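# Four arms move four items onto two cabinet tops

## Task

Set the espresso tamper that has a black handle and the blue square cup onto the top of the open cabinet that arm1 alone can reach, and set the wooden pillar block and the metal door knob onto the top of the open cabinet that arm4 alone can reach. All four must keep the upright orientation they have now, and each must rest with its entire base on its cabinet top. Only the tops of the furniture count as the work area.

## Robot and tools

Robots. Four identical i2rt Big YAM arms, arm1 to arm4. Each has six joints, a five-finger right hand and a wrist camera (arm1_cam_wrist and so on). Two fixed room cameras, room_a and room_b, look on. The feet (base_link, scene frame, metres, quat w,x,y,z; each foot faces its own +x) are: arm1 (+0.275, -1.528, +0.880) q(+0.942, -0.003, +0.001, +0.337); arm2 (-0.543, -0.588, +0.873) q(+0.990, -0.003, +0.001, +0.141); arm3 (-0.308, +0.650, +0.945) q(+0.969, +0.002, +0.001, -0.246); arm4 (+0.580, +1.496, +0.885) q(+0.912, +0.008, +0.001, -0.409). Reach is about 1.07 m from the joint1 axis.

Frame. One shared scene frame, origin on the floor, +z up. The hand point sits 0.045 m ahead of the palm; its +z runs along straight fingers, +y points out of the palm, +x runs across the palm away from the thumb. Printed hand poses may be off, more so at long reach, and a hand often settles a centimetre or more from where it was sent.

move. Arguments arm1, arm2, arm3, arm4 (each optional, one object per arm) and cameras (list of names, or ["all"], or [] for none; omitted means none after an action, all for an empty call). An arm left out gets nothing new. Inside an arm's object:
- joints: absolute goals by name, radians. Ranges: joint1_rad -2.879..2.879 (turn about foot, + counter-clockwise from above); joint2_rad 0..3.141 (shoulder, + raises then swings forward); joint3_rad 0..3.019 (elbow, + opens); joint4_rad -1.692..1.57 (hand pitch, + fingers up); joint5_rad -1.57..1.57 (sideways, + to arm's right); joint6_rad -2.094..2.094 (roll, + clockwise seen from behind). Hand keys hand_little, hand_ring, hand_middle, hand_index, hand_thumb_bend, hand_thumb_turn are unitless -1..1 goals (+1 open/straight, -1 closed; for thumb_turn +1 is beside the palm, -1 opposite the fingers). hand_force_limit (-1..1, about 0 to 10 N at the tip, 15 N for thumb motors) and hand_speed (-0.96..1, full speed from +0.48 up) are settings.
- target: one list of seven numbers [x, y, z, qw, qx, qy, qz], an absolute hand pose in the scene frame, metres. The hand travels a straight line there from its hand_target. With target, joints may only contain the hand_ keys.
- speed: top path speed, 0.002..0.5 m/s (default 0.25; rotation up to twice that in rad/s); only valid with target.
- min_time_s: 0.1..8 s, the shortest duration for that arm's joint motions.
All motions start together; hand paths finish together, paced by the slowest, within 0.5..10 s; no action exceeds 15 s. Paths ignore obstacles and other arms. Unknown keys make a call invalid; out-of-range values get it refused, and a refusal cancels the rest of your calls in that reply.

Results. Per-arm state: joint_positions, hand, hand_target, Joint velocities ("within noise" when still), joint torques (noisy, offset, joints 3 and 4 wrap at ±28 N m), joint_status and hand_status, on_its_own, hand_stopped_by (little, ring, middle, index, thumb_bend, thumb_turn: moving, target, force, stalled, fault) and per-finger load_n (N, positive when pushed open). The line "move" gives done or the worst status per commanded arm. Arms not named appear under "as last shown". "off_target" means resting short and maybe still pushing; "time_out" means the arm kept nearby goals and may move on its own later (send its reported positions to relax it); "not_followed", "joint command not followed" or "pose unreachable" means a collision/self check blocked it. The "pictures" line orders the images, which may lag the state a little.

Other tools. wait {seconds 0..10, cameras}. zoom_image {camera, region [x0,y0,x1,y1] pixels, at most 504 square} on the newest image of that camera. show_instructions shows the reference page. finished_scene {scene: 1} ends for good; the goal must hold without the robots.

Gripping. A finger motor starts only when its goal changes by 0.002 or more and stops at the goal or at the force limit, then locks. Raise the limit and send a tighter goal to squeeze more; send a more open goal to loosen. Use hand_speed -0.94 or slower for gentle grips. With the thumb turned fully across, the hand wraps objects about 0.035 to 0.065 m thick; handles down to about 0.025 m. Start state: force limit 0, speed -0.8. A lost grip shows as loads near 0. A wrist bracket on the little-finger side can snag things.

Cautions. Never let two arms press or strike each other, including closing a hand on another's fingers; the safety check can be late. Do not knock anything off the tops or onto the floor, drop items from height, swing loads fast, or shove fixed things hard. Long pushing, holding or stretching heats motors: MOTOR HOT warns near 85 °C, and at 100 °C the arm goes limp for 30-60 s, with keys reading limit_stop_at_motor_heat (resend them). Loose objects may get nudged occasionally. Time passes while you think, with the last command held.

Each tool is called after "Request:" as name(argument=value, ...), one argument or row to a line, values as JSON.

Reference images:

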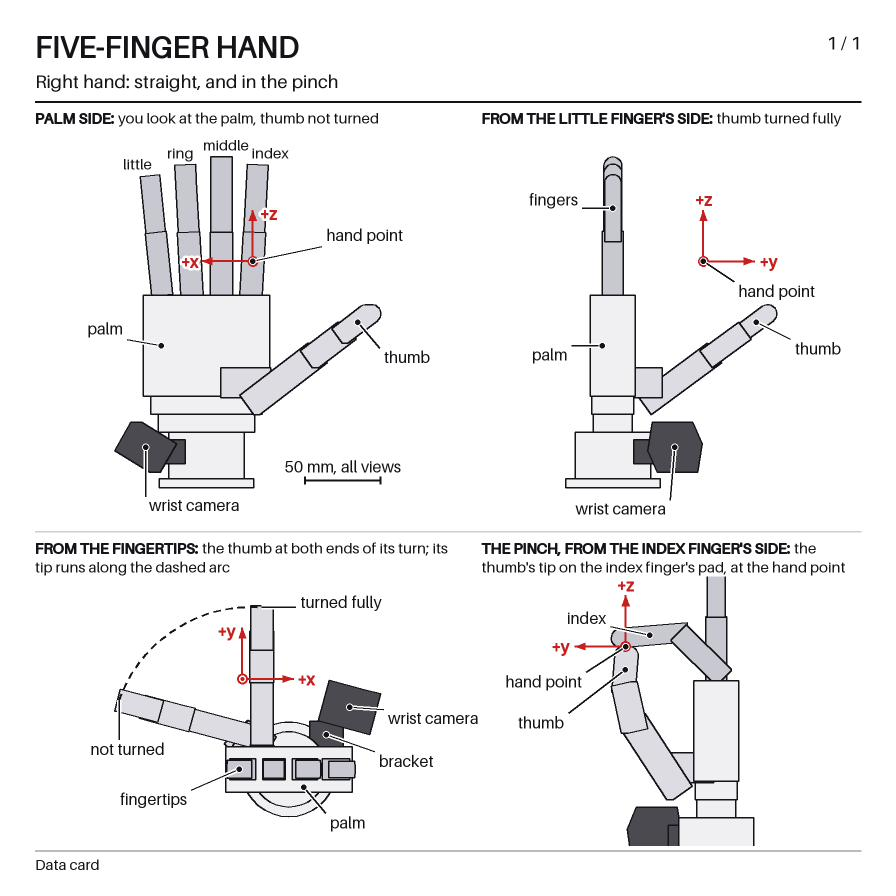

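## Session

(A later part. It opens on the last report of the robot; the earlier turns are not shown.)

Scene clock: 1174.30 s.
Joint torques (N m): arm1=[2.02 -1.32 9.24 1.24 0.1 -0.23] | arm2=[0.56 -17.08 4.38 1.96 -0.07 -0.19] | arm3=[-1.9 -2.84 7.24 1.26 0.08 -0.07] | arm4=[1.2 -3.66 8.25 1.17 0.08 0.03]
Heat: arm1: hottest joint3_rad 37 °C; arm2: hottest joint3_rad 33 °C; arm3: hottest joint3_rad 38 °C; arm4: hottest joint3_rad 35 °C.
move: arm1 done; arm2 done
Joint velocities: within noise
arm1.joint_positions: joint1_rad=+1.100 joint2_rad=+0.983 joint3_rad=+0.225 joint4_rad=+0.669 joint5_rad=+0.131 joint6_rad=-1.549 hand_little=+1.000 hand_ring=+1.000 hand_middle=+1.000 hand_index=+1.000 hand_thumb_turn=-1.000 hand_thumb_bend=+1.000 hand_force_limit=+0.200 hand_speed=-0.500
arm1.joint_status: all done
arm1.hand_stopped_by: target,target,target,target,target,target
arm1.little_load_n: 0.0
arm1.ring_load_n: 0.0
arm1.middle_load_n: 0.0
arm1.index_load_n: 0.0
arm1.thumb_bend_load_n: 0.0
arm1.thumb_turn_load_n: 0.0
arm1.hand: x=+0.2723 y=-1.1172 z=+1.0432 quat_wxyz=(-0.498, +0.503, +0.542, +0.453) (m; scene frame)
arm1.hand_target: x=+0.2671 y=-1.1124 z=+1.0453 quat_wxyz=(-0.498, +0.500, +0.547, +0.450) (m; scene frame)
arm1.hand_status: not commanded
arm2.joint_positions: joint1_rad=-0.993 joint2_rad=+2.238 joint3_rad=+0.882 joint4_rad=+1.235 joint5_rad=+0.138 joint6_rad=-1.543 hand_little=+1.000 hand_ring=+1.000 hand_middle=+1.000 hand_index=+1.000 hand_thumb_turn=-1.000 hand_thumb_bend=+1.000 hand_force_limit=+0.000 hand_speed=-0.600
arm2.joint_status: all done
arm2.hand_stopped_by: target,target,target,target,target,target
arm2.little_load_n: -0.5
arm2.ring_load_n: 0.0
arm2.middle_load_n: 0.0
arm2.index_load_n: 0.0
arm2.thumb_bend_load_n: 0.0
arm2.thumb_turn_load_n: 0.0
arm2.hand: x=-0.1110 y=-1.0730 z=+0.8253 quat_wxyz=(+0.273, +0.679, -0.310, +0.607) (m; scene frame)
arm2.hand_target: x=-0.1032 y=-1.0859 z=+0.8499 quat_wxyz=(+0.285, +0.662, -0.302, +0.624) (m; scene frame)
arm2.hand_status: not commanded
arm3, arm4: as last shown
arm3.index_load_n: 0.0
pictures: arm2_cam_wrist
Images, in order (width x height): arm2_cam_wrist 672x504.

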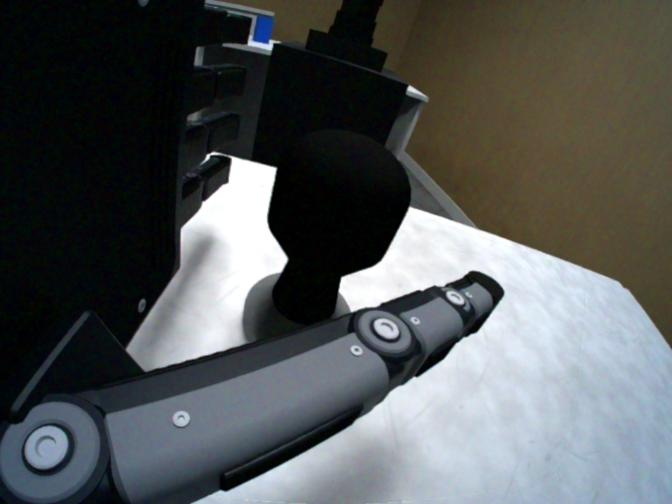

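Request:
move(
  arm2={"target": [-0.213, -0.964, 0.885, 0.2842, 0.6628, -0.3021, 0.6235], "speed": 0.12},
  cameras=["arm2_cam_wrist"],
)

Request:
move(
  arm2={"target": [-0.26, -0.92, 1.10, 0.2842, 0.6628, -0.3021, 0.6235], "speed": 0.25},
  arm1={"joints": {"joint1_rad": 1.6}, "min_time_s": 2},
  cameras=[],
)

Request:
move(
  arm2={"joints": {"joint1_rad": 0.0}, "min_time_s": 2.5},
  arm1={"target": [-0.008, -1.217, 0.95, -0.5735, 0.3355, 0.6794, 0.3136], "speed": 0.2},
  cameras=["arm1_cam_wrist"],
)

Scene clock: 1181.37 s.
Joint torques (N m): arm1=[1.32 -1.38 9.11 1.33 0.12 -0.23] | arm2=[2.43 -12.63 0.72 2.51 0.18 -0.15] | arm3=[-1.79 -3.14 7.24 1.37 0.11 -0.07] | arm4=[1.26 -3.84 8.25 1.16 0.08 0.03]
Heat: arm1: hottest joint3_rad 37 °C; arm2: hottest joint3_rad 32 °C; arm3: hottest joint3_rad 38 °C; arm4: hottest joint3_rad 35 °C.
move: arm2 off_target
Joint velocities: within noise
arm1, arm3, arm4: as last shown
arm2.joint_positions: joint1_rad=-0.957 joint2_rad=+2.037 joint3_rad=+0.437 joint4_rad=+1.497 joint5_rad=+0.194 joint6_rad=-1.543 hand_little=+1.000 hand_ring=+1.000 hand_middle=+1.000 hand_index=+1.000 hand_thumb_turn=-1.000 hand_thumb_bend=+1.000 hand_force_limit=+0.000 hand_speed=-0.600
arm2.joint_status: not commanded
arm2.hand_stopped_by: target,target,target,target,target,target
arm2.little_load_n: 0.0
arm2.ring_load_n: 0.0
arm2.middle_load_n: 0.0
arm2.index_load_n: 0.0
arm2.thumb_bend_load_n: 0.0
arm2.thumb_turn_load_n: 0.5
arm2.hand: x=-0.2193 y=-0.9687 z=+0.8735 quat_wxyz=(+0.282, +0.671, -0.313, +0.610) (m; scene frame)
arm2.hand_target: x=-0.2134 y=-0.9652 z=+0.8871 quat_wxyz=(+0.285, +0.662, -0.302, +0.623) (m; scene frame)
arm2.hand_status: off_target (0.014 m and 2.1 deg from the pose sent, 0.161 m and 3.1 deg at the start)
arm3.little_load_n: 0.5
pictures: arm2_cam_wrist
Images, in order (width x height): arm2_cam_wrist 672x504.

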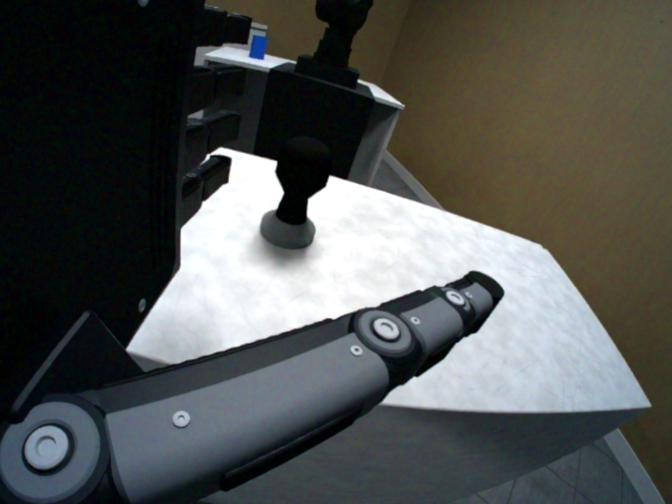

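Scene clock: 1183.70 s.
Joint torques (N m): arm1=[2.14 -2.02 9.22 1.43 0.08 -0.21] | arm2=[2.55 -3.6 10.18 1.13 0.18 -0.14] | arm3=[-2.08 -2.84 7.28 1.43 0.07 -0.07] | arm4=[1.2 -3.72 8.25 1.16 0.07 0.03]
Heat: arm1: hottest joint3_rad 37 °C; arm2: hottest joint3_rad 33 °C; arm3: hottest joint3_rad 38 °C; arm4: hottest joint3_rad 35 °C.
move: arm1 done; arm2 off_target
Joint velocities: within noise
arm1.joint_positions: joint1_rad=+1.577 joint2_rad=+0.983 joint3_rad=+0.225 joint4_rad=+0.669 joint5_rad=+0.133 joint6_rad=-1.549 hand_little=+1.000 hand_ring=+1.000 hand_middle=+1.000 hand_index=+1.000 hand_thumb_turn=-1.000 hand_thumb_bend=+1.000 hand_force_limit=+0.200 hand_speed=-0.500
arm1.joint_status: all done
arm1.hand_stopped_by: target,target,target,target,target,target
arm1.little_load_n: 0.0
arm1.ring_load_n: 0.0
arm1.middle_load_n: 0.0
arm1.index_load_n: 0.0
arm1.thumb_bend_load_n: 0.0
arm1.thumb_turn_load_n: 0.0
arm1.hand: x=+0.0849 y=-1.1642 z=+1.0434 quat_wxyz=(-0.591, +0.362, +0.645, +0.322) (m; scene frame)
arm1.hand_target: x=+0.0768 y=-1.1630 z=+1.0456 quat_wxyz=(-0.591, +0.357, +0.650, +0.318) (m; scene frame)
arm1.hand_status: not commanded
arm2.joint_positions: joint1_rad=-0.934 joint2_rad=+0.943 joint3_rad=+0.327 joint4_rad=+0.509 joint5_rad=+0.215 joint6_rad=-1.543 hand_little=+1.000 hand_ring=+1.000 hand_middle=+1.000 hand_index=+1.000 hand_thumb_turn=-1.000 hand_thumb_bend=+1.000 hand_force_limit=+0.000 hand_speed=-0.600
arm2.joint_status: not commanded
arm2.hand_stopped_by: target,target,target,target,target,target
arm2.little_load_n: 0.0
arm2.ring_load_n: 0.0
arm2.middle_load_n: 0.0
arm2.index_load_n: 0.0
arm2.thumb_bend_load_n: 0.0
arm2.thumb_turn_load_n: 0.0
arm2.hand: x=-0.2747 y=-0.9155 z=+1.0720 quat_wxyz=(+0.282, +0.673, -0.312, +0.609) (m; scene frame)
arm2.hand_target: x=-0.2591 y=-0.9199 z=+1.0988 quat_wxyz=(+0.284, +0.663, -0.302, +0.624) (m; scene frame)
arm2.hand_status: off_target (0.032 m and 2.3 deg from the pose sent, 0.235 m and 2.1 deg at the start)
arm3: as last shown
arm3.little_load_n: 0.0
arm3.thumb_turn_load_n: 0.0
arm4.joint_positions: joint1_rad=+1.148 joint2_rad=+1.093 joint3_rad=+0.342 joint4_rad=+0.636 joint5_rad=+0.221 joint6_rad=-1.569 hand_little=+1.000 hand_ring=+1.000 hand_middle=+1.000 hand_index=+1.000 hand_thumb_turn=-1.000 hand_thumb_bend=+1.000 hand_force_limit=+0.000 hand_speed=-0.600
arm4.joint_status: not commanded
arm4.hand_stopped_by: target,target,target,target,target,target
arm4.little_load_n: 0.0
arm4.ring_load_n: 0.0
arm4.middle_load_n: 0.0
arm4.index_load_n: 0.0
arm4.thumb_bend_load_n: 0.0
arm4.thumb_turn_load_n: 0.0
arm4.hand: x=+1.0224 y=+1.5256 z=+1.0658 quat_wxyz=(-0.025, +0.743, +0.035, +0.668) (m; scene frame)
arm4.hand_target: x=+1.0310 y=+1.5310 z=+1.0780 quat_wxyz=(-0.029, +0.737, +0.033, +0.674) (m; scene frame)
arm4.hand_status: not commanded
pictures: none
No camera images: "cameras" was empty.

Scene clock: 1186.57 s.
Joint torques (N m): arm1=[1.55 -7 5.7 2.62 0.3 -0.21] | arm2=[2.02 -3.66 10.17 1.13 0.1 -0.14] | arm3=[-2.2 -2.84 7.28 1.43 0.08 -0.06] | arm4=[1.14 -3.72 8.24 1.16 0.07 0.03]
Heat: arm1: hottest joint3_rad 36 °C; arm2: hottest joint3_rad 33 °C; arm3: hottest joint3_rad 38 °C; arm4: hottest joint3_rad 36 °C.
move: arm1 off_target; arm2 done
Joint velocities: within noise
arm1.joint_positions: joint1_rad=+1.962 joint2_rad=+1.561 joint3_rad=+0.218 joint4_rad=+1.134 joint5_rad=+0.461 joint6_rad=-1.549 hand_little=+1.000 hand_ring=+1.000 hand_middle=+1.000 hand_index=+1.000 hand_thumb_turn=-1.000 hand_thumb_bend=+1.000 hand_force_limit=+0.200 hand_speed=-0.500
arm1.joint_status: not commanded
arm1.hand_stopped_by: target,target,target,target,target,target
arm1.little_load_n: 0.0
arm1.ring_load_n: 0.0
arm1.middle_load_n: 0.0
arm1.index_load_n: 0.0
arm1.thumb_bend_load_n: 0.0
arm1.thumb_turn_load_n: 0.5
arm1.hand: x=+0.0045 y=-1.2229 z=+0.9385 quat_wxyz=(-0.554, +0.333, +0.696, +0.314) (m; scene frame)
arm1.hand_target: x=-0.0088 y=-1.2191 z=+0.9515 quat_wxyz=(-0.573, +0.331, +0.681, +0.313) (m; scene frame)
arm1.hand_status: off_target (0.018 m and 3.0 deg from the pose sent, 0.142 m and 5.5 deg at the start)
arm2.joint_positions: joint1_rad=+0.001 joint2_rad=+0.943 joint3_rad=+0.327 joint4_rad=+0.509 joint5_rad=+0.217 joint6_rad=-1.543 hand_little=+1.000 hand_ring=+1.000 hand_middle=+1.000 hand_index=+1.000 hand_thumb_turn=-1.000 hand_thumb_bend=+1.000 hand_force_limit=+0.000 hand_speed=-0.600
arm2.joint_status: all done
arm2.hand_stopped_by: target,target,target,target,target,target
arm2.little_load_n: 0.0
arm2.ring_load_n: 0.0
arm2.middle_load_n: 0.0
arm2.index_load_n: 0.0
arm2.thumb_bend_load_n: 0.0
arm2.thumb_turn_load_n: 0.5
arm2.hand: x=-0.1185 y=-0.5671 z=+1.0693 quat_wxyz=(-0.021, +0.743, +0.025, +0.668) (m; scene frame)
arm2.hand_target: x=-0.1053 y=-0.5594 z=+1.0960 quat_wxyz=(-0.024, +0.730, +0.027, +0.683) (m; scene frame)
arm2.hand_status: not commanded
arm3, arm4: as last shown
arm3.thumb_turn_load_n: 0.5
pictures: arm1_cam_wrist
Images, in order (width x height): arm1_cam_wrist 672x504.

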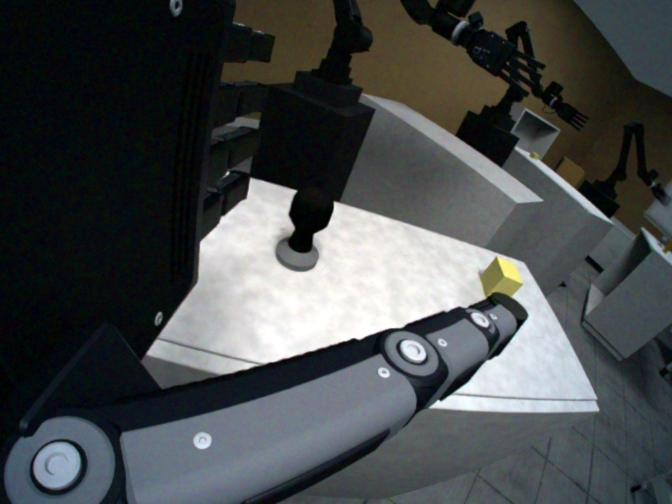

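Request:
move(
  arm1={"target": [-0.020, -1.167, 0.885, -0.5946, 0.3189, 0.684, 0.2773], "speed": 0.12},
  cameras=["arm1_cam_wrist"],
)

Request:
zoom_image(
  camera="arm1_cam_wrist",
  region=[240, 130, 380, 290],
)

Scene clock: 1203.53 s.
Joint torques (N m): arm1=[0.09 -9.35 2.52 2.71 0 -0.12] | arm2=[2.02 -3.66 10.17 1.14 0.1 -0.14] | arm3=[-1.85 -3.31 7.25 1.42 0.09 -0.05] | arm4=[1.26 -3.78 8.25 1.17 0.07 0.03]
Heat: arm1: hottest joint3_rad 35 °C; arm2: hottest joint3_rad 35 °C; arm3: hottest joint3_rad 39 °C; arm4: hottest joint3_rad 37 °C.
move: arm1 done
Joint velocities: within noise
arm1.joint_positions: joint1_rad=+1.786 joint2_rad=+1.951 joint3_rad=+0.326 joint4_rad=+1.454 joint5_rad=+0.200 joint6_rad=-1.549 hand_little=+1.000 hand_ring=+1.000 hand_middle=+1.000 hand_index=+1.000 hand_thumb_turn=-1.000 hand_thumb_bend=+1.000 hand_force_limit=+0.200 hand_speed=-0.500
arm1.joint_status: not commanded
arm1.hand_stopped_by: target,target,target,target,target,target
arm1.little_load_n: 0.0
arm1.ring_load_n: 0.0
arm1.middle_load_n: 0.0
arm1.index_load_n: 0.0
arm1.thumb_bend_load_n: 0.0
arm1.thumb_turn_load_n: 0.0
arm1.hand: x=-0.0159 y=-1.1733 z=+0.8789 quat_wxyz=(-0.583, +0.320, +0.695, +0.274) (m; scene frame)
arm1.hand_target: x=-0.0167 y=-1.1654 z=+0.8849 quat_wxyz=(-0.593, +0.323, +0.682, +0.279) (m; scene frame)
arm1.hand_status: done (0.010 m and 1.9 deg from the pose sent, 0.081 m and 6.6 deg at the start)
arm2, arm4: as last shown
arm2.thumb_turn_load_n: 0.0
arm3.joint_positions: joint1_rad=+0.309 joint2_rad=+1.023 joint3_rad=+0.169 joint4_rad=+0.773 joint5_rad=+0.279 joint6_rad=-1.546 hand_little=+1.000 hand_ring=+0.800 hand_middle=+0.800 hand_index=+0.800 hand_thumb_turn=-1.000 hand_thumb_bend=+1.000 hand_force_limit=+0.000 hand_speed=-0.600
arm3.joint_status: not commanded
arm3.hand_stopped_by: target,target,target,target,target,target
arm3.little_load_n: 0.0
arm3.ring_load_n: 0.0
arm3.middle_load_n: -0.5
arm3.index_load_n: 0.5
arm3.thumb_bend_load_n: 0.5
arm3.thumb_turn_load_n: 0.0
arm3.hand: x=+0.0401 y=+0.4702 z=+1.0928 quat_wxyz=(+0.155, +0.714, -0.172, +0.660) (m; scene frame)
arm3.hand_target: x=+0.0464 y=+0.4701 z=+1.0975 quat_wxyz=(+0.156, +0.714, -0.169, +0.661) (m; scene frame)
arm3.hand_status: not commanded
arm4.thumb_turn_load_n: 0.5
pictures: arm1_cam_wrist
Images, in order (width x height): arm1_cam_wrist 672x504.

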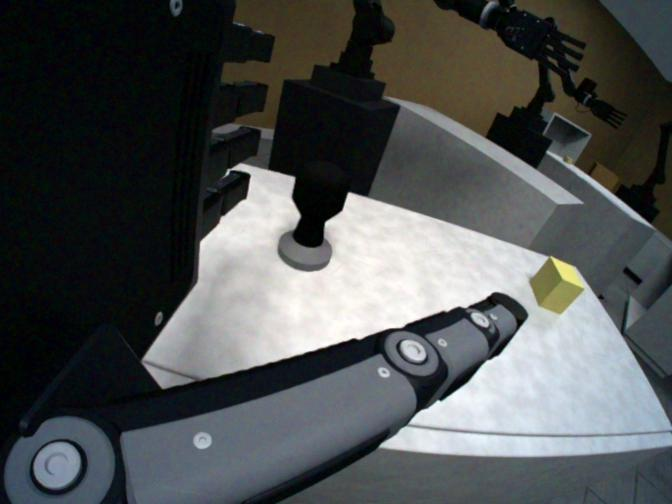

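Scaled by 3.150 from the camera's 672x504 image, which has a finer 960x720 frame.

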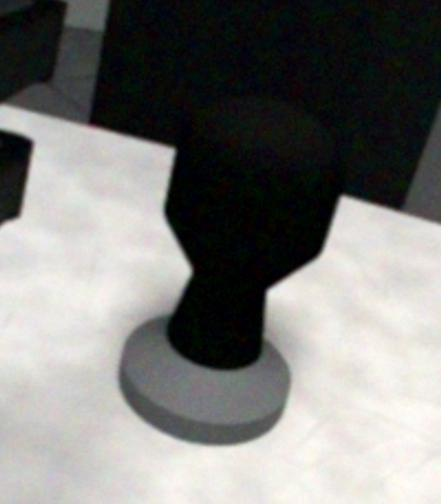

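Request:
move(
  arm1={"target": [-0.064, -1.108, 0.841, -0.5946, 0.3189, 0.684, 0.2773], "speed": 0.08},
  cameras=["arm1_cam_wrist"],
)

Scene clock: 1238.57 s.
Joint torques (N m): arm1=[0.03 -11.28 2.77 1.59 -0.04 -0.24] | arm2=[2.02 -3.6 10.17 1.13 0.11 -0.14] | arm3=[-1.85 -2.73 7.3 1.31 0.08 -0.06] | arm4=[1.14 -3.78 8.25 1.16 0.08 0.03]
Heat: arm1: hottest joint3_rad 32 °C; arm2: hottest joint3_rad 39 °C; arm3: hottest joint3_rad 39 °C; arm4: hottest joint3_rad 38 °C.
move: arm1 off_target
Joint velocities: within noise
arm1.joint_positions: joint1_rad=+1.752 joint2_rad=+2.132 joint3_rad=+0.553 joint4_rad=+1.454 joint5_rad=+0.145 joint6_rad=-1.549 hand_little=+1.000 hand_ring=+1.000 hand_middle=+1.000 hand_index=+1.000 hand_thumb_turn=-1.000 hand_thumb_bend=+1.000 hand_force_limit=+0.200 hand_speed=-0.500
arm1.joint_status: not commanded
arm1.hand_stopped_by: target,target,target,target,target,target
arm1.little_load_n: 0.5
arm1.ring_load_n: 0.0
arm1.middle_load_n: 0.0
arm1.index_load_n: 0.0
arm1.thumb_bend_load_n: 0.0
arm1.thumb_turn_load_n: 0.0
arm1.hand: x=-0.0722 y=-1.1189 z=+0.8467 quat_wxyz=(-0.603, +0.311, +0.683, +0.270) (m; scene frame)
arm1.hand_target: x=-0.0684 y=-1.1116 z=+0.8405 quat_wxyz=(-0.597, +0.315, +0.685, +0.274) (m; scene frame)
arm1.hand_status: off_target (0.015 m and 1.6 deg from the pose sent, 0.090 m and 1.9 deg at the start)
arm2, arm3, arm4: as last shown
arm3.middle_load_n: 0.0
arm3.index_load_n: 0.0
arm3.thumb_bend_load_n: 0.0
arm4.little_load_n: -0.5
arm4.thumb_turn_load_n: 0.0
pictures: arm1_cam_wrist
Images, in order (width x height): arm1_cam_wrist 672x504.

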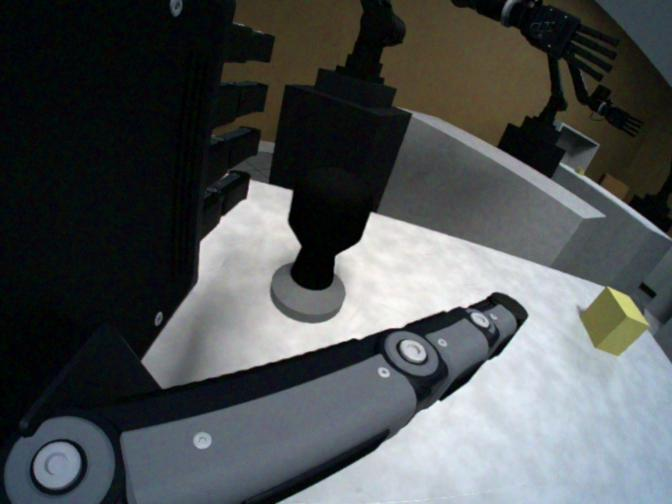

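Request:
move(
  arm1={"target": [-0.103, -1.061, 0.799, -0.5946, 0.3189, 0.684, 0.2773], "speed": 0.06},
  cameras=["arm1_cam_wrist"],
)

Scene clock: 1252.53 s.
Joint torques (N m): arm1=[0.03 -13.86 3.66 1.65 -0.05 -0.22] | arm2=[2.02 -3.66 10.17 1.13 0.11 -0.13] | arm3=[-1.61 -2.67 7.27 1.33 0.1 -0.09] | arm4=[1.2 -3.72 8.27 1.18 0.08 0.03]
Heat: arm1: hottest joint3_rad 31 °C; arm2: hottest joint3_rad 39 °C; arm3: hottest joint3_rad 39 °C; arm4: hottest joint3_rad 38 °C.
move: arm1 off_target
Joint velocities: within noise
arm1.joint_positions: joint1_rad=+1.722 joint2_rad=+2.279 joint3_rad=+0.752 joint4_rad=+1.398 joint5_rad=+0.125 joint6_rad=-1.549 hand_little=+1.000 hand_ring=+1.000 hand_middle=+1.000 hand_index=+1.000 hand_thumb_turn=-1.000 hand_thumb_bend=+1.000 hand_force_limit=+0.200 hand_speed=-0.500
arm1.joint_status: not commanded
arm1.hand_stopped_by: target,target,target,target,target,target
arm1.little_load_n: 0.0
arm1.ring_load_n: 0.0
arm1.middle_load_n: 0.0
arm1.index_load_n: 0.0
arm1.thumb_bend_load_n: 0.0
arm1.thumb_turn_load_n: 0.5
arm1.hand: x=-0.1067 y=-1.0711 z=+0.8043 quat_wxyz=(-0.600, +0.316, +0.683, +0.271) (m; scene frame)
arm1.hand_target: x=-0.1026 y=-1.0624 z=+0.7980 quat_wxyz=(-0.594, +0.319, +0.684, +0.277) (m; scene frame)
arm1.hand_status: off_target (0.012 m and 1.0 deg from the pose sent, 0.081 m and 1.6 deg at the start)
arm2, arm3, arm4: as last shown
arm4.little_load_n: 0.0
pictures: arm1_cam_wrist
Images, in order (width x height): arm1_cam_wrist 672x504.

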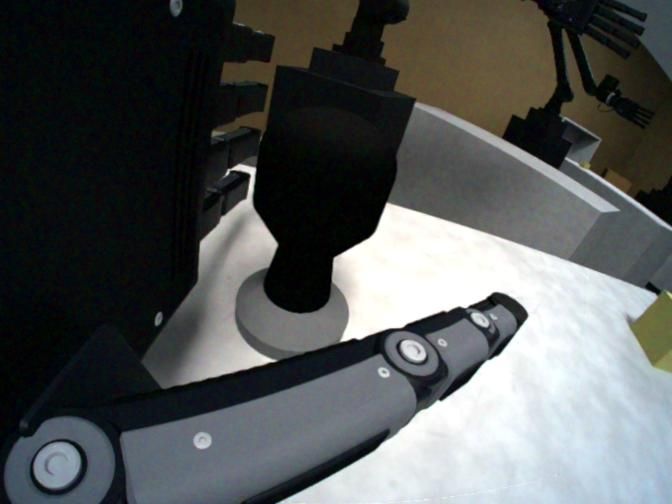

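Request:
move(
  arm1={"joints": {"hand_speed": -0.7, "hand_index": 0.5, "hand_middle": 0.5, "hand_thumb_bend": 0.65}},
  cameras=[],
)

Request:
move(
  arm1={"joints": {"hand_speed": -0.9, "hand_force_limit": 0.0, "hand_index": -0.7, "hand_middle": -0.5, "hand_ring": -0.5, "hand_thumb_bend": -0.6}},
  cameras=["arm1_cam_wrist"],
)

Request:
move(
  arm1={"joints": {"hand_index": -0.72, "hand_middle": -0.52}},
  cameras=["arm1_cam_wrist"],
)

Scene clock: 1262.07 s.
Joint torques (N m): arm1=[-0.03 -14.39 3.75 1.44 -0.02 -0.23] | arm2=[2.08 -3.6 10.17 1.13 0.11 -0.14] | arm3=[-2.02 -3.02 7.36 1.28 0.07 -0.09] | arm4=[1.2 -3.72 8.25 1.16 0.07 0.03]
Heat: arm1: hottest joint3_rad 31 °C; arm2: hottest joint3_rad 40 °C; arm3: hottest joint3_rad 39 °C; arm4: hottest joint3_rad 38 °C.
move: arm1 done
Joint velocities: within noise
arm1.joint_positions: joint1_rad=+1.722 joint2_rad=+2.279 joint3_rad=+0.752 joint4_rad=+1.398 joint5_rad=+0.125 joint6_rad=-1.549 hand_little=+1.000 hand_ring=+1.000 hand_middle=+0.500 hand_index=+0.500 hand_thumb_turn=-1.000 hand_thumb_bend=+0.650 hand_force_limit=+0.200 hand_speed=-0.700
arm1.joint_status: all done
arm1.hand_stopped_by: target,target,target,target,target,target
arm1.little_load_n: 0.0
arm1.ring_load_n: 0.0
arm1.middle_load_n: 0.0
arm1.index_load_n: 0.0
arm1.thumb_bend_load_n: 0.0
arm1.thumb_turn_load_n: 0.0
arm1.hand: x=-0.1067 y=-1.0711 z=+0.8043 quat_wxyz=(-0.600, +0.316, +0.683, +0.271) (m; scene frame)
arm1.hand_target: x=-0.1026 y=-1.0624 z=+0.7980 quat_wxyz=(-0.594, +0.319, +0.684, +0.277) (m; scene frame)
arm1.hand_status: not commanded
arm2, arm3, arm4: as last shown
arm3.middle_load_n: 0.5
arm3.thumb_bend_load_n: -0.5
pictures: none
No camera images: "cameras" was empty.

Scene clock: 1267.63 s.
Joint torques (N m): arm1=[0.21 -14.1 3.56 1.62 0.11 -0.26] | arm2=[2.08 -3.6 10.17 1.11 0.1 -0.14] | arm3=[-1.96 -2.9 7.36 1.32 0.08 -0.08] | arm4=[1.26 -3.78 8.24 1.17 0.07 0.03]
Heat: arm1: hottest joint2_rad 31 °C; arm2: hottest joint3_rad 40 °C; arm3: hottest joint3_rad 39 °C; arm4: hottest joint3_rad 38 °C.
move: arm1 off_target
Joint velocities: within noise
arm1.joint_positions: joint1_rad=+1.722 joint2_rad=+2.279 joint3_rad=+0.752 joint4_rad=+1.394 joint5_rad=+0.123 joint6_rad=-1.554 hand_little=+1.000 hand_ring=-0.032 hand_middle=+0.064 hand_index=-0.066 hand_thumb_turn=-1.000 hand_thumb_bend=+0.431 hand_force_limit=+0.000 hand_speed=-0.900
arm1.joint_status: hand_ring off_target (ended at -0.032, target -0.500); hand_middle off_target (ended at +0.064, target -0.500); hand_index off_target (ended at -0.066, target -0.700); hand_thumb_bend off_target (ended at +0.431, target -0.600); the others done
arm1.hand_stopped_by: target,force,force,force,force,target
arm1.little_load_n: 0.0
arm1.ring_load_n: 6.0
arm1.middle_load_n: 0.0
arm1.index_load_n: 0.0
arm1.thumb_bend_load_n: 6.5
arm1.thumb_turn_load_n: 3.0
arm1.hand: x=-0.1068 y=-1.0713 z=+0.8038 quat_wxyz=(-0.599, +0.315, +0.684, +0.272) (m; scene frame)
arm1.hand_target: x=-0.1026 y=-1.0624 z=+0.7984 quat_wxyz=(-0.593, +0.318, +0.685, +0.278) (m; scene frame)
arm1.hand_status: not commanded
arm2, arm3, arm4: as last shown
arm2.thumb_turn_load_n: 0.5
arm3.ring_load_n: 0.5
arm3.middle_load_n: 0.0
arm3.thumb_bend_load_n: 0.0
arm3.thumb_turn_load_n: 0.5
arm4.thumb_turn_load_n: 0.5
pictures: arm1_cam_wrist
Images, in order (width x height): arm1_cam_wrist 672x504.

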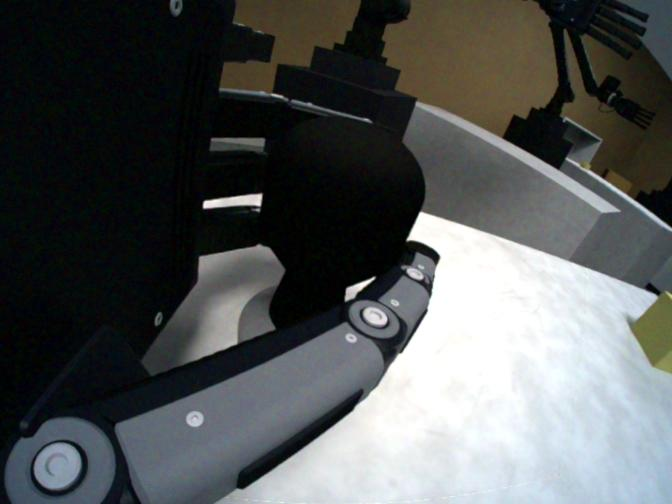

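Scene clock: 1269.97 s.
Joint torques (N m): arm1=[-0.03 -14.56 3.52 1.47 0.03 -0.26] | arm2=[2.02 -3.66 10.17 1.13 0.1 -0.13] | arm3=[-1.73 -2.9 7.32 1.35 0.11 -0.08] | arm4=[1.2 -3.78 8.25 1.14 0.08 0.03]
Heat: arm1: hottest joint2_rad 31 °C; arm2: hottest joint3_rad 40 °C; arm3: hottest joint3_rad 39 °C; arm4: hottest joint3_rad 38 °C.
move: arm1 off_target
Joint velocities: within noise
arm1.joint_positions: joint1_rad=+1.720 joint2_rad=+2.282 joint3_rad=+0.752 joint4_rad=+1.394 joint5_rad=+0.123 joint6_rad=-1.549 hand_little=+1.000 hand_ring=-0.032 hand_middle=-0.445 hand_index=-0.613 hand_thumb_turn=-1.000 hand_thumb_bend=+0.431 hand_force_limit=+0.000 hand_speed=-0.900
arm1.joint_status: hand_middle off_target (ended at -0.445, target -0.520); hand_index off_target (ended at -0.613, target -0.720)
arm1.hand_stopped_by: target,force,force,force,force,target
arm1.little_load_n: 0.0
arm1.ring_load_n: 0.0
arm1.middle_load_n: 4.5
arm1.index_load_n: 6.5
arm1.thumb_bend_load_n: 6.5
arm1.thumb_turn_load_n: 1.0
arm1.hand: x=-0.1057 y=-1.0712 z=+0.8018 quat_wxyz=(-0.598, +0.317, +0.684, +0.271) (m; scene frame)
arm1.hand_target: x=-0.1023 y=-1.0623 z=+0.7979 quat_wxyz=(-0.594, +0.320, +0.684, +0.277) (m; scene frame)
arm1.hand_status: not commanded
arm2, arm3, arm4: as last shown
arm2.thumb_turn_load_n: 0.0
arm3.ring_load_n: 0.0
arm4.thumb_turn_load_n: 0.0
pictures: arm1_cam_wrist
Images, in order (width x height): arm1_cam_wrist 672x504.

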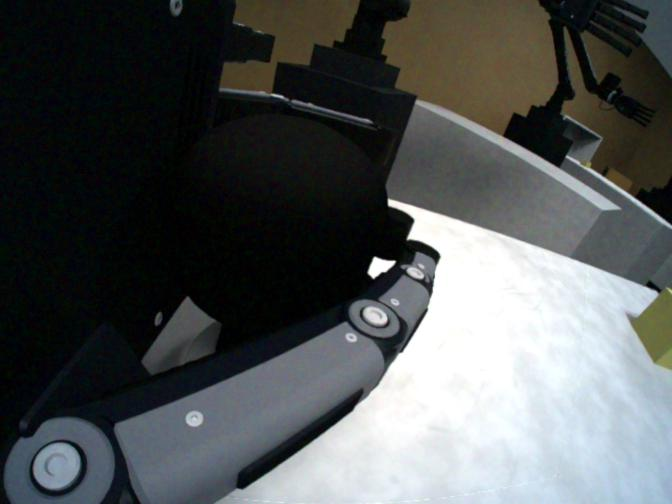

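Request:
zoom_image(
  camera="arm1_cam_wrist",
  region=[100, 80, 460, 440],
)

Request:
wait(
  seconds=0.1,
  cameras=["room_a", "room_b"],
)

Scaled by 1.400 from the camera's 672x504 image, which has a finer 960x720 frame.

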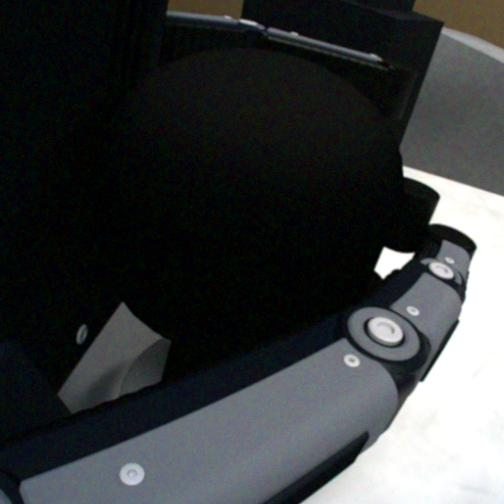

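Scene clock: 1278.77 s.
Joint torques (N m): arm1=[0.03 -14.27 3.64 1.62 0.06 -0.31] | arm2=[2.02 -3.66 10.17 1.13 0.11 -0.13] | arm3=[-2.2 -2.96 7.38 1.46 0.1 -0.08] | arm4=[1.2 -3.84 8.25 1.17 0.07 0.03]
Heat: arm1: hottest joint3_rad 31 °C; arm2: hottest joint3_rad 40 °C; arm3: hottest joint3_rad 39 °C; arm4: hottest joint3_rad 38 °C.
Joint velocities: within noise
arm1.joint_positions: joint1_rad=+1.720 joint2_rad=+2.282 joint3_rad=+0.752 joint4_rad=+1.394 joint5_rad=+0.123 joint6_rad=-1.549 hand_little=+1.000 hand_ring=-0.032 hand_middle=-0.445 hand_index=-0.613 hand_thumb_turn=-1.000 hand_thumb_bend=+0.431 hand_force_limit=+0.000 hand_speed=-0.900
arm1.joint_status: hand_middle off_target (ended at -0.445, target -0.520); hand_index off_target (ended at -0.613, target -0.720)
arm1.hand_stopped_by: target,force,force,force,force,target
arm1.little_load_n: 0.0
arm1.ring_load_n: 0.0
arm1.middle_load_n: 4.5
arm1.index_load_n: 6.5
arm1.thumb_bend_load_n: 6.5
arm1.thumb_turn_load_n: 1.0
arm1.hand: x=-0.1057 y=-1.0712 z=+0.8018 quat_wxyz=(-0.598, +0.317, +0.684, +0.271) (m; scene frame)
arm1.hand_target: x=-0.1023 y=-1.0623 z=+0.7979 quat_wxyz=(-0.594, +0.320, +0.684, +0.277) (m; scene frame)
arm1.hand_status: not commanded
arm2.joint_positions: joint1_rad=+0.001 joint2_rad=+0.943 joint3_rad=+0.327 joint4_rad=+0.509 joint5_rad=+0.217 joint6_rad=-1.543 hand_little=+1.000 hand_ring=+1.000 hand_middle=+1.000 hand_index=+1.000 hand_thumb_turn=-1.000 hand_thumb_bend=+1.000 hand_force_limit=+0.000 hand_speed=-0.600
arm2.joint_status: not commanded
arm2.hand_stopped_by: target,target,target,target,target,target
arm2.little_load_n: 0.0
arm2.ring_load_n: 0.0
arm2.middle_load_n: 0.0
arm2.index_load_n: 0.0
arm2.thumb_bend_load_n: 0.0
arm2.thumb_turn_load_n: 0.0
arm2.hand: x=-0.1185 y=-0.5671 z=+1.0693 quat_wxyz=(-0.021, +0.743, +0.025, +0.668) (m; scene frame)
arm2.hand_target: x=-0.1053 y=-0.5594 z=+1.0960 quat_wxyz=(-0.024, +0.730, +0.027, +0.683) (m; scene frame)
arm2.hand_status: not commanded
arm3.joint_positions: joint1_rad=+0.309 joint2_rad=+1.023 joint3_rad=+0.169 joint4_rad=+0.773 joint5_rad=+0.279 joint6_rad=-1.546 hand_little=+1.000 hand_ring=+0.800 hand_middle=+0.800 hand_index=+0.800 hand_thumb_turn=-1.000 hand_thumb_bend=+1.000 hand_force_limit=+0.000 hand_speed=-0.600
arm3.joint_status: not commanded
arm3.hand_stopped_by: target,target,target,target,target,target
arm3.little_load_n: 0.0
arm3.ring_load_n: 0.0
arm3.middle_load_n: 0.0
arm3.index_load_n: 0.0
arm3.thumb_bend_load_n: 0.0
arm3.thumb_turn_load_n: 0.0
arm3.hand: x=+0.0401 y=+0.4702 z=+1.0928 quat_wxyz=(+0.155, +0.714, -0.172, +0.660) (m; scene frame)
arm3.hand_target: x=+0.0464 y=+0.4701 z=+1.0975 quat_wxyz=(+0.156, +0.714, -0.169, +0.661) (m; scene frame)
arm3.hand_status: not commanded
arm4.joint_positions: joint1_rad=+1.148 joint2_rad=+1.093 joint3_rad=+0.342 joint4_rad=+0.636 joint5_rad=+0.221 joint6_rad=-1.569 hand_little=+1.000 hand_ring=+1.000 hand_middle=+1.000 hand_index=+1.000 hand_thumb_turn=-1.000 hand_thumb_bend=+1.000 hand_force_limit=+0.000 hand_speed=-0.600
arm4.joint_status: not commanded
arm4.hand_stopped_by: target,target,target,target,target,target
arm4.little_load_n: 0.0
arm4.ring_load_n: 0.0
arm4.middle_load_n: 0.0
arm4.index_load_n: 0.0
arm4.thumb_bend_load_n: 0.0
arm4.thumb_turn_load_n: 0.0
arm4.hand: x=+1.0224 y=+1.5256 z=+1.0658 quat_wxyz=(-0.025, +0.743, +0.035, +0.668) (m; scene frame)
arm4.hand_target: x=+1.0310 y=+1.5310 z=+1.0780 quat_wxyz=(-0.029, +0.737, +0.033, +0.674) (m; scene frame)
arm4.hand_status: not commanded
wait: 0.10 s; at rest from the start
pictures: room_a, room_b
Images, in order (width x height): room_a 896x504, room_b 896x504.

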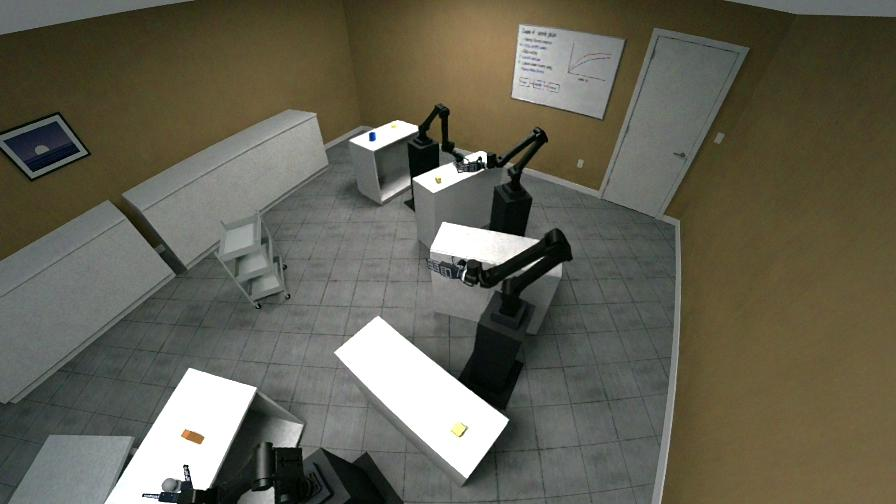

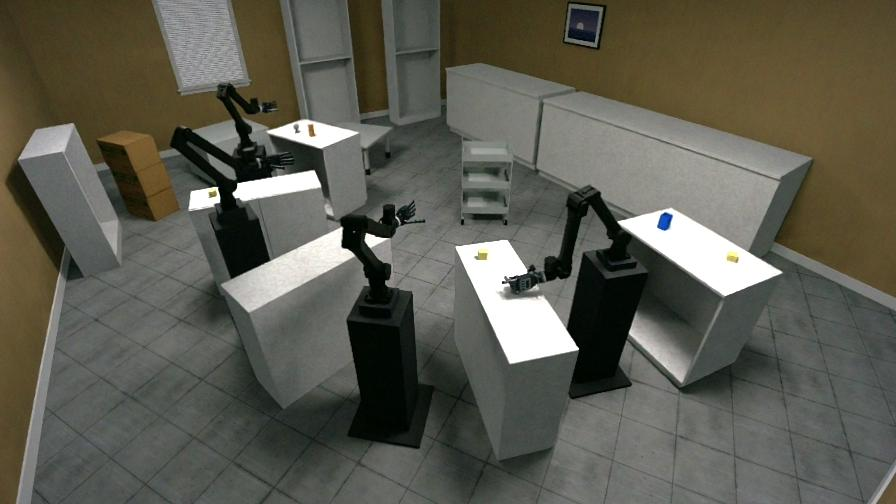

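Request:
zoom_image(
  camera="room_b",
  region=[480, 250, 560, 310],
)

Request:
zoom_image(
  camera="arm1_cam_wrist",
  region=[130, 270, 290, 390],
)

Scaled by 6.300 from the camera's 896x504 image, which has a finer 1280x720 frame.

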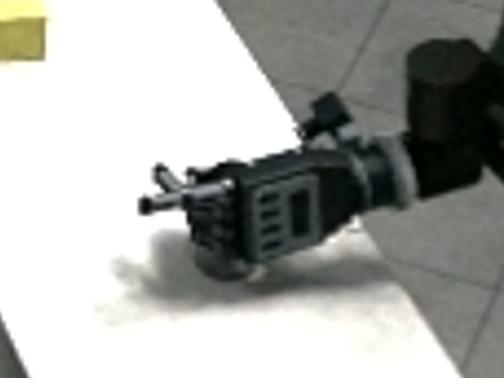

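This scene's latest camera images include none from arm1_cam_wrist. They are from: room_a, room_b. arm1_cam_wrist's image comes with the result of a call that names it in "cameras".

Request:
move(
  arm1={"joints": {"hand_speed": -0.85, "hand_index": 0.5, "hand_middle": 0.5, "hand_ring": 0.6, "hand_thumb_bend": 0.65}},
  cameras=["arm1_cam_wrist", "room_b"],
)

Scene clock: 1310.73 s.
Joint torques (N m): arm1=[-0.26 -14.74 3.69 1.51 0.08 -0.22] | arm2=[2.02 -3.6 10.17 1.13 0.1 -0.14] | arm3=[-1.79 -2.84 7.25 1.24 0.1 -0.06] | arm4=[1.26 -3.84 8.24 1.16 0.07 0.03]
Heat: arm1: hottest joint2_rad 30 °C; arm2: hottest joint3_rad 41 °C; arm3: hottest joint3_rad 39 °C; arm4: hottest joint3_rad 39 °C.
move: arm1 done
Joint velocities: within noise
arm1.joint_positions: joint1_rad=+1.720 joint2_rad=+2.282 joint3_rad=+0.752 joint4_rad=+1.394 joint5_rad=+0.123 joint6_rad=-1.549 hand_little=+1.000 hand_ring=+0.600 hand_middle=+0.500 hand_index=+0.500 hand_thumb_turn=-1.000 hand_thumb_bend=+0.650 hand_force_limit=+0.000 hand_speed=-0.850
arm1.joint_status: all done
arm1.hand_stopped_by: target,target,target,target,target,target
arm1.little_load_n: 0.0
arm1.ring_load_n: 0.0
arm1.middle_load_n: 0.0
arm1.index_load_n: 0.0
arm1.thumb_bend_load_n: 0.0
arm1.thumb_turn_load_n: 0.0
arm1.hand: x=-0.1057 y=-1.0712 z=+0.8018 quat_wxyz=(-0.598, +0.317, +0.684, +0.271) (m; scene frame)
arm1.hand_target: x=-0.1023 y=-1.0623 z=+0.7979 quat_wxyz=(-0.594, +0.320, +0.684, +0.277) (m; scene frame)
arm1.hand_status: not commanded
arm2, arm3, arm4: as last shown
arm3.index_load_n: 0.5
arm3.thumb_turn_load_n: 0.5
pictures: arm1_cam_wrist, room_b
Images, in order (width x height): arm1_cam_wrist 672x504, room_b 896x504.

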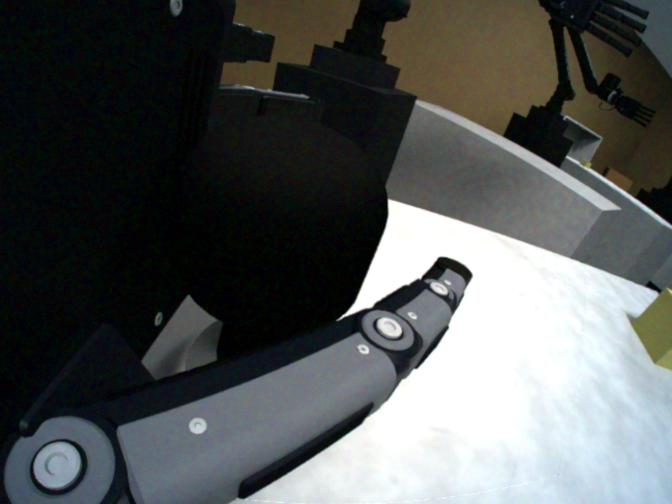

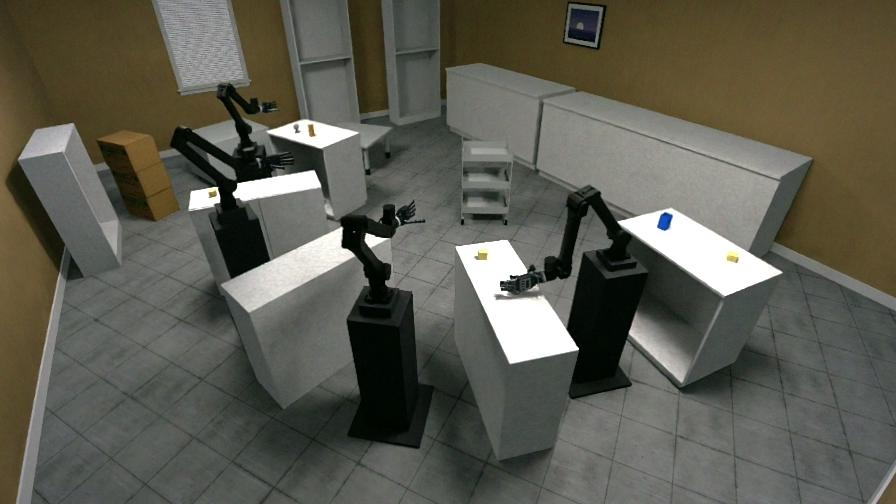

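Request:
move(
  arm1={"target": [-0.0865, -1.099, 0.800, -0.5946, 0.3189, 0.684, 0.2773], "speed": 0.05, "joints": {"hand_index": 1, "hand_middle": 1, "hand_ring": 1, "hand_thumb_bend": 1}},
  cameras=["arm1_cam_wrist"],
)

Scene clock: 1317.23 s.
Joint torques (N m): arm1=[2.55 -14.74 0.92 2.71 0.2 -0.2] | arm2=[2.02 -3.6 10.17 1.13 0.1 -0.14] | arm3=[-1.73 -2.84 7.23 1.4 0.07 -0.08] | arm4=[1.26 -3.72 8.28 1.14 0.08 0.03]
Heat: arm1: hottest joint2_rad 30 °C; arm2: hottest joint3_rad 41 °C; arm3: hottest joint3_rad 39 °C; arm4: hottest joint3_rad 39 °C.
move: arm1 off_target
Joint velocities: within noise
arm1.joint_positions: joint1_rad=+1.722 joint2_rad=+2.282 joint3_rad=+0.677 joint4_rad=+1.454 joint5_rad=+0.160 joint6_rad=-1.549 hand_little=+1.000 hand_ring=+1.000 hand_middle=+1.000 hand_index=+1.000 hand_thumb_turn=-1.000 hand_thumb_bend=+1.000 hand_force_limit=+0.000 hand_speed=-0.850
arm1.joint_status: all done
arm1.hand_stopped_by: target,target,target,target,target,target
arm1.little_load_n: 0.0
arm1.ring_load_n: 0.0
arm1.middle_load_n: 0.0
arm1.index_load_n: 0.0
arm1.thumb_bend_load_n: 0.0
arm1.thumb_turn_load_n: 0.0
arm1.hand: x=-0.0774 y=-1.0888 z=+0.7984 quat_wxyz=(-0.587, +0.329, +0.684, +0.281) (m; scene frame)
arm1.hand_target: x=-0.0818 y=-1.0945 z=+0.8007 quat_wxyz=(-0.593, +0.322, +0.682, +0.281) (m; scene frame)
arm1.hand_status: off_target (0.014 m and 1.5 deg from the pose sent, 0.034 m and 0.9 deg at the start)
arm2, arm3, arm4: as last shown
arm3.index_load_n: 0.0
arm3.thumb_turn_load_n: 0.0
pictures: arm1_cam_wrist
Images, in order (width x height): arm1_cam_wrist 672x504.

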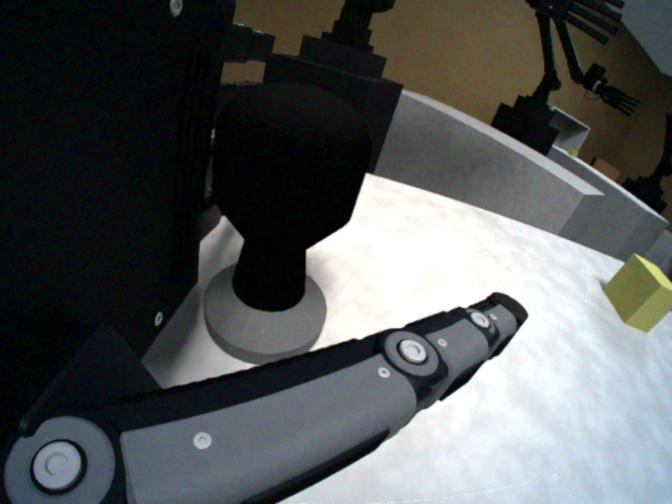

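Request:
move(
  arm1={"target": [-0.083, -1.121, 0.803, -0.5946, 0.3189, 0.684, 0.2773], "speed": 0.05},
  cameras=["arm1_cam_wrist"],
)

Scene clock: 1327.30 s.
Joint torques (N m): arm1=[2.2 -13.92 0.51 2.8 0.22 -0.12] | arm2=[2.02 -3.6 10.17 1.13 0.1 -0.14] | arm3=[-1.85 -3.19 7.23 1.4 0.09 -0.06] | arm4=[1.14 -3.78 8.27 1.14 0.08 0.03]
Heat: arm1: hottest joint2_rad 30 °C; arm2: hottest joint3_rad 42 °C; arm3: hottest joint3_rad 39 °C; arm4: hottest joint3_rad 39 °C.
move: arm1 done
Joint velocities: within noise
arm1.joint_positions: joint1_rad=+1.775 joint2_rad=+2.282 joint3_rad=+0.633 joint4_rad=+1.493 joint5_rad=+0.202 joint6_rad=-1.549 hand_little=+1.000 hand_ring=+1.000 hand_middle=+1.000 hand_index=+1.000 hand_thumb_turn=-1.000 hand_thumb_bend=+1.000 hand_force_limit=+0.000 hand_speed=-0.850
arm1.joint_status: not commanded
arm1.hand_stopped_by: target,target,target,target,target,target
arm1.little_load_n: 0.0
arm1.ring_load_n: 0.0
arm1.middle_load_n: 0.0
arm1.index_load_n: 0.0
arm1.thumb_bend_load_n: 0.0
arm1.thumb_turn_load_n: 0.5
arm1.hand: x=-0.0793 y=-1.1159 z=+0.7986 quat_wxyz=(-0.586, +0.323, +0.689, +0.279) (m; scene frame)
arm1.hand_target: x=-0.0839 y=-1.1210 z=+0.8035 quat_wxyz=(-0.595, +0.318, +0.684, +0.277) (m; scene frame)
arm1.hand_status: done (0.008 m and 1.2 deg from the pose sent, 0.033 m and 1.5 deg at the start)
arm2, arm3, arm4: as last shown
arm3.thumb_turn_load_n: 0.5
pictures: arm1_cam_wrist
Images, in order (width x height): arm1_cam_wrist 672x504.

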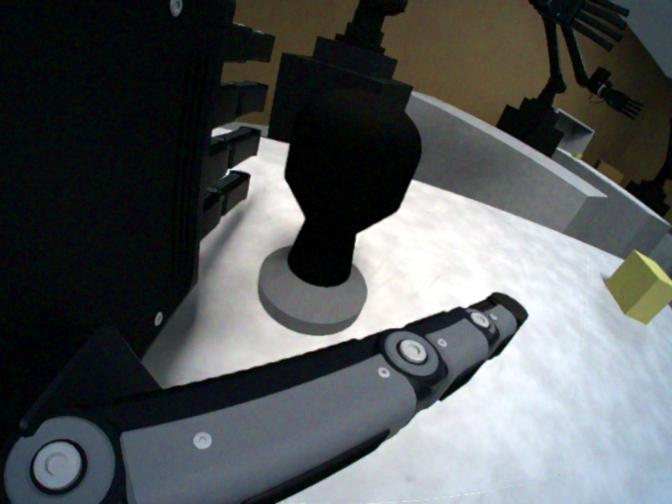

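Request:
move(
  arm1={"target": [-0.0817, -1.119, 0.812, -0.5946, 0.3189, 0.684, 0.2773], "speed": 0.04},
  cameras=["arm1_cam_wrist"],
)

Scene clock: 1333.43 s.
Joint torques (N m): arm1=[1.96 -16.44 0.5 2.1 -0.03 -0.11] | arm2=[2.02 -3.66 10.15 1.11 0.1 -0.13] | arm3=[-1.9 -3.02 7.36 1.33 0.1 -0.08] | arm4=[1.26 -3.72 8.25 1.16 0.08 0.03]
Heat: arm1: hottest joint2_rad 30 °C; arm2: hottest joint3_rad 42 °C; arm3: hottest joint3_rad 39 °C; arm4: hottest joint3_rad 39 °C.
move: arm1 off_target
Joint velocities: within noise
arm1.joint_positions: joint1_rad=+1.775 joint2_rad=+2.277 joint3_rad=+0.622 joint4_rad=+1.493 joint5_rad=+0.200 joint6_rad=-1.549 hand_little=+1.000 hand_ring=+1.000 hand_middle=+1.000 hand_index=+1.000 hand_thumb_turn=-1.000 hand_thumb_bend=+1.000 hand_force_limit=+0.000 hand_speed=-0.850
arm1.joint_status: not commanded
arm1.hand_stopped_by: target,target,target,target,target,target
arm1.little_load_n: 0.0
arm1.ring_load_n: 0.0
arm1.middle_load_n: 0.0
arm1.index_load_n: 0.0
arm1.thumb_bend_load_n: 0.0
arm1.thumb_turn_load_n: 0.0
arm1.hand: x=-0.0765 y=-1.1185 z=+0.7987 quat_wxyz=(-0.584, +0.323, +0.691, +0.278) (m; scene frame)
arm1.hand_target: x=-0.0818 y=-1.1188 z=+0.8120 quat_wxyz=(-0.595, +0.319, +0.684, +0.277) (m; scene frame)
arm1.hand_status: off_target (0.014 m and 1.5 deg from the pose sent, 0.014 m and 1.2 deg at the start)
arm2, arm3, arm4: as last shown
arm2.thumb_turn_load_n: 0.5
arm3.thumb_turn_load_n: 0.0
pictures: arm1_cam_wrist
Images, in order (width x height): arm1_cam_wrist 672x504.

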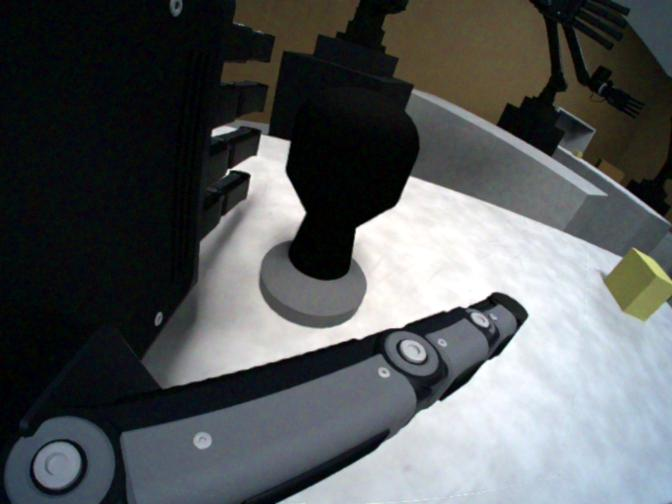

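Request:
move(
  arm1={"target": [-0.083, -1.117, 0.822, -0.5946, 0.3189, 0.684, 0.2773], "speed": 0.04},
  cameras=["arm1_cam_wrist"],
)

Scene clock: 1336.87 s.
Joint torques (N m): arm1=[1.03 -16.03 0.66 1.4 -0.02 -0.14] | arm2=[2.08 -3.6 10.17 1.13 0.1 -0.13] | arm3=[-1.73 -3.02 7.32 1.44 0.08 -0.07] | arm4=[1.32 -3.78 8.27 1.16 0.07 0.03]
Heat: arm1: hottest joint2_rad 31 °C; arm2: hottest joint3_rad 42 °C; arm3: hottest joint3_rad 39 °C; arm4: hottest joint3_rad 39 °C.
move: arm1 done
Joint velocities: within noise
arm1.joint_positions: joint1_rad=+1.775 joint2_rad=+2.239 joint3_rad=+0.616 joint4_rad=+1.477 joint5_rad=+0.197 joint6_rad=-1.549 hand_little=+1.000 hand_ring=+1.000 hand_middle=+1.000 hand_index=+1.000 hand_thumb_turn=-1.000 hand_thumb_bend=+1.000 hand_force_limit=+0.000 hand_speed=-0.850
arm1.joint_status: not commanded
arm1.hand_stopped_by: target,target,target,target,target,target
arm1.little_load_n: 0.0
arm1.ring_load_n: 0.0
arm1.middle_load_n: 0.0
arm1.index_load_n: 0.0
arm1.thumb_bend_load_n: 0.0
arm1.thumb_turn_load_n: 0.0
arm1.hand: x=-0.0801 y=-1.1162 z=+0.8131 quat_wxyz=(-0.591, +0.321, +0.686, +0.279) (m; scene frame)
arm1.hand_target: x=-0.0830 y=-1.1172 z=+0.8212 quat_wxyz=(-0.594, +0.319, +0.685, +0.277) (m; scene frame)
arm1.hand_status: done (0.009 m and 0.6 deg from the pose sent, 0.024 m and 1.5 deg at the start)
arm2, arm3, arm4: as last shown
pictures: arm1_cam_wrist
Images, in order (width x height): arm1_cam_wrist 672x504.

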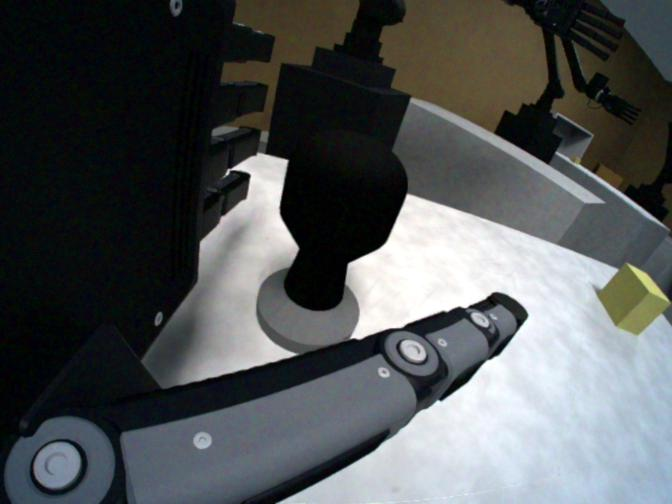

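Request:
move(
  arm1={"target": [-0.081, -1.115, 0.814, -0.5946, 0.3189, 0.684, 0.2773], "speed": 0.04},
  cameras=["arm1_cam_wrist"],
)

Scene clock: 1346.30 s.
Joint torques (N m): arm1=[1.14 -13.57 1.44 2.19 0 -0.19] | arm2=[2.08 -3.66 10.17 1.13 0.1 -0.14] | arm3=[-2.14 -2.9 7.3 1.35 0.1 -0.08] | arm4=[1.26 -3.72 8.25 1.17 0.08 0.03]
Heat: arm1: hottest joint2_rad 31 °C; arm2: hottest joint3_rad 42 °C; arm3: hottest joint3_rad 39 °C; arm4: hottest joint3_rad 39 °C.
move: arm1 done
Joint velocities: within noise
arm1.joint_positions: joint1_rad=+1.775 joint2_rad=+2.239 joint3_rad=+0.616 joint4_rad=+1.477 joint5_rad=+0.191 joint6_rad=-1.549 hand_little=+1.000 hand_ring=+1.000 hand_middle=+1.000 hand_index=+1.000 hand_thumb_turn=-1.000 hand_thumb_bend=+1.000 hand_force_limit=+0.000 hand_speed=-0.850
arm1.joint_status: not commanded
arm1.hand_stopped_by: target,target,target,target,target,target
arm1.little_load_n: 0.0
arm1.ring_load_n: 0.0
arm1.middle_load_n: 0.0
arm1.index_load_n: 0.0
arm1.thumb_bend_load_n: 0.0
arm1.thumb_turn_load_n: 0.5
arm1.hand: x=-0.0813 y=-1.1167 z=+0.8130 quat_wxyz=(-0.592, +0.319, +0.687, +0.277) (m; scene frame)
arm1.hand_target: x=-0.0810 y=-1.1150 z=+0.8140 quat_wxyz=(-0.595, +0.319, +0.684, +0.277) (m; scene frame)
arm1.hand_status: done (0.002 m and 0.5 deg from the pose sent, 0.002 m and 0.6 deg at the start)
arm2, arm3, arm4: as last shown
arm3.thumb_turn_load_n: 0.5
arm4.index_load_n: 0.5
pictures: arm1_cam_wrist
Images, in order (width x height): arm1_cam_wrist 672x504.

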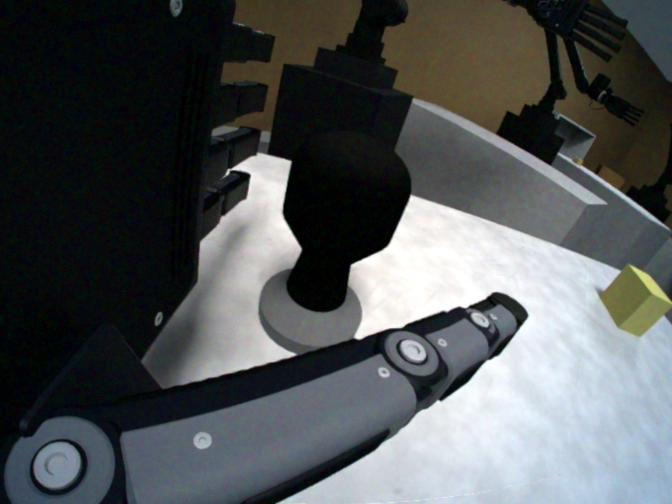

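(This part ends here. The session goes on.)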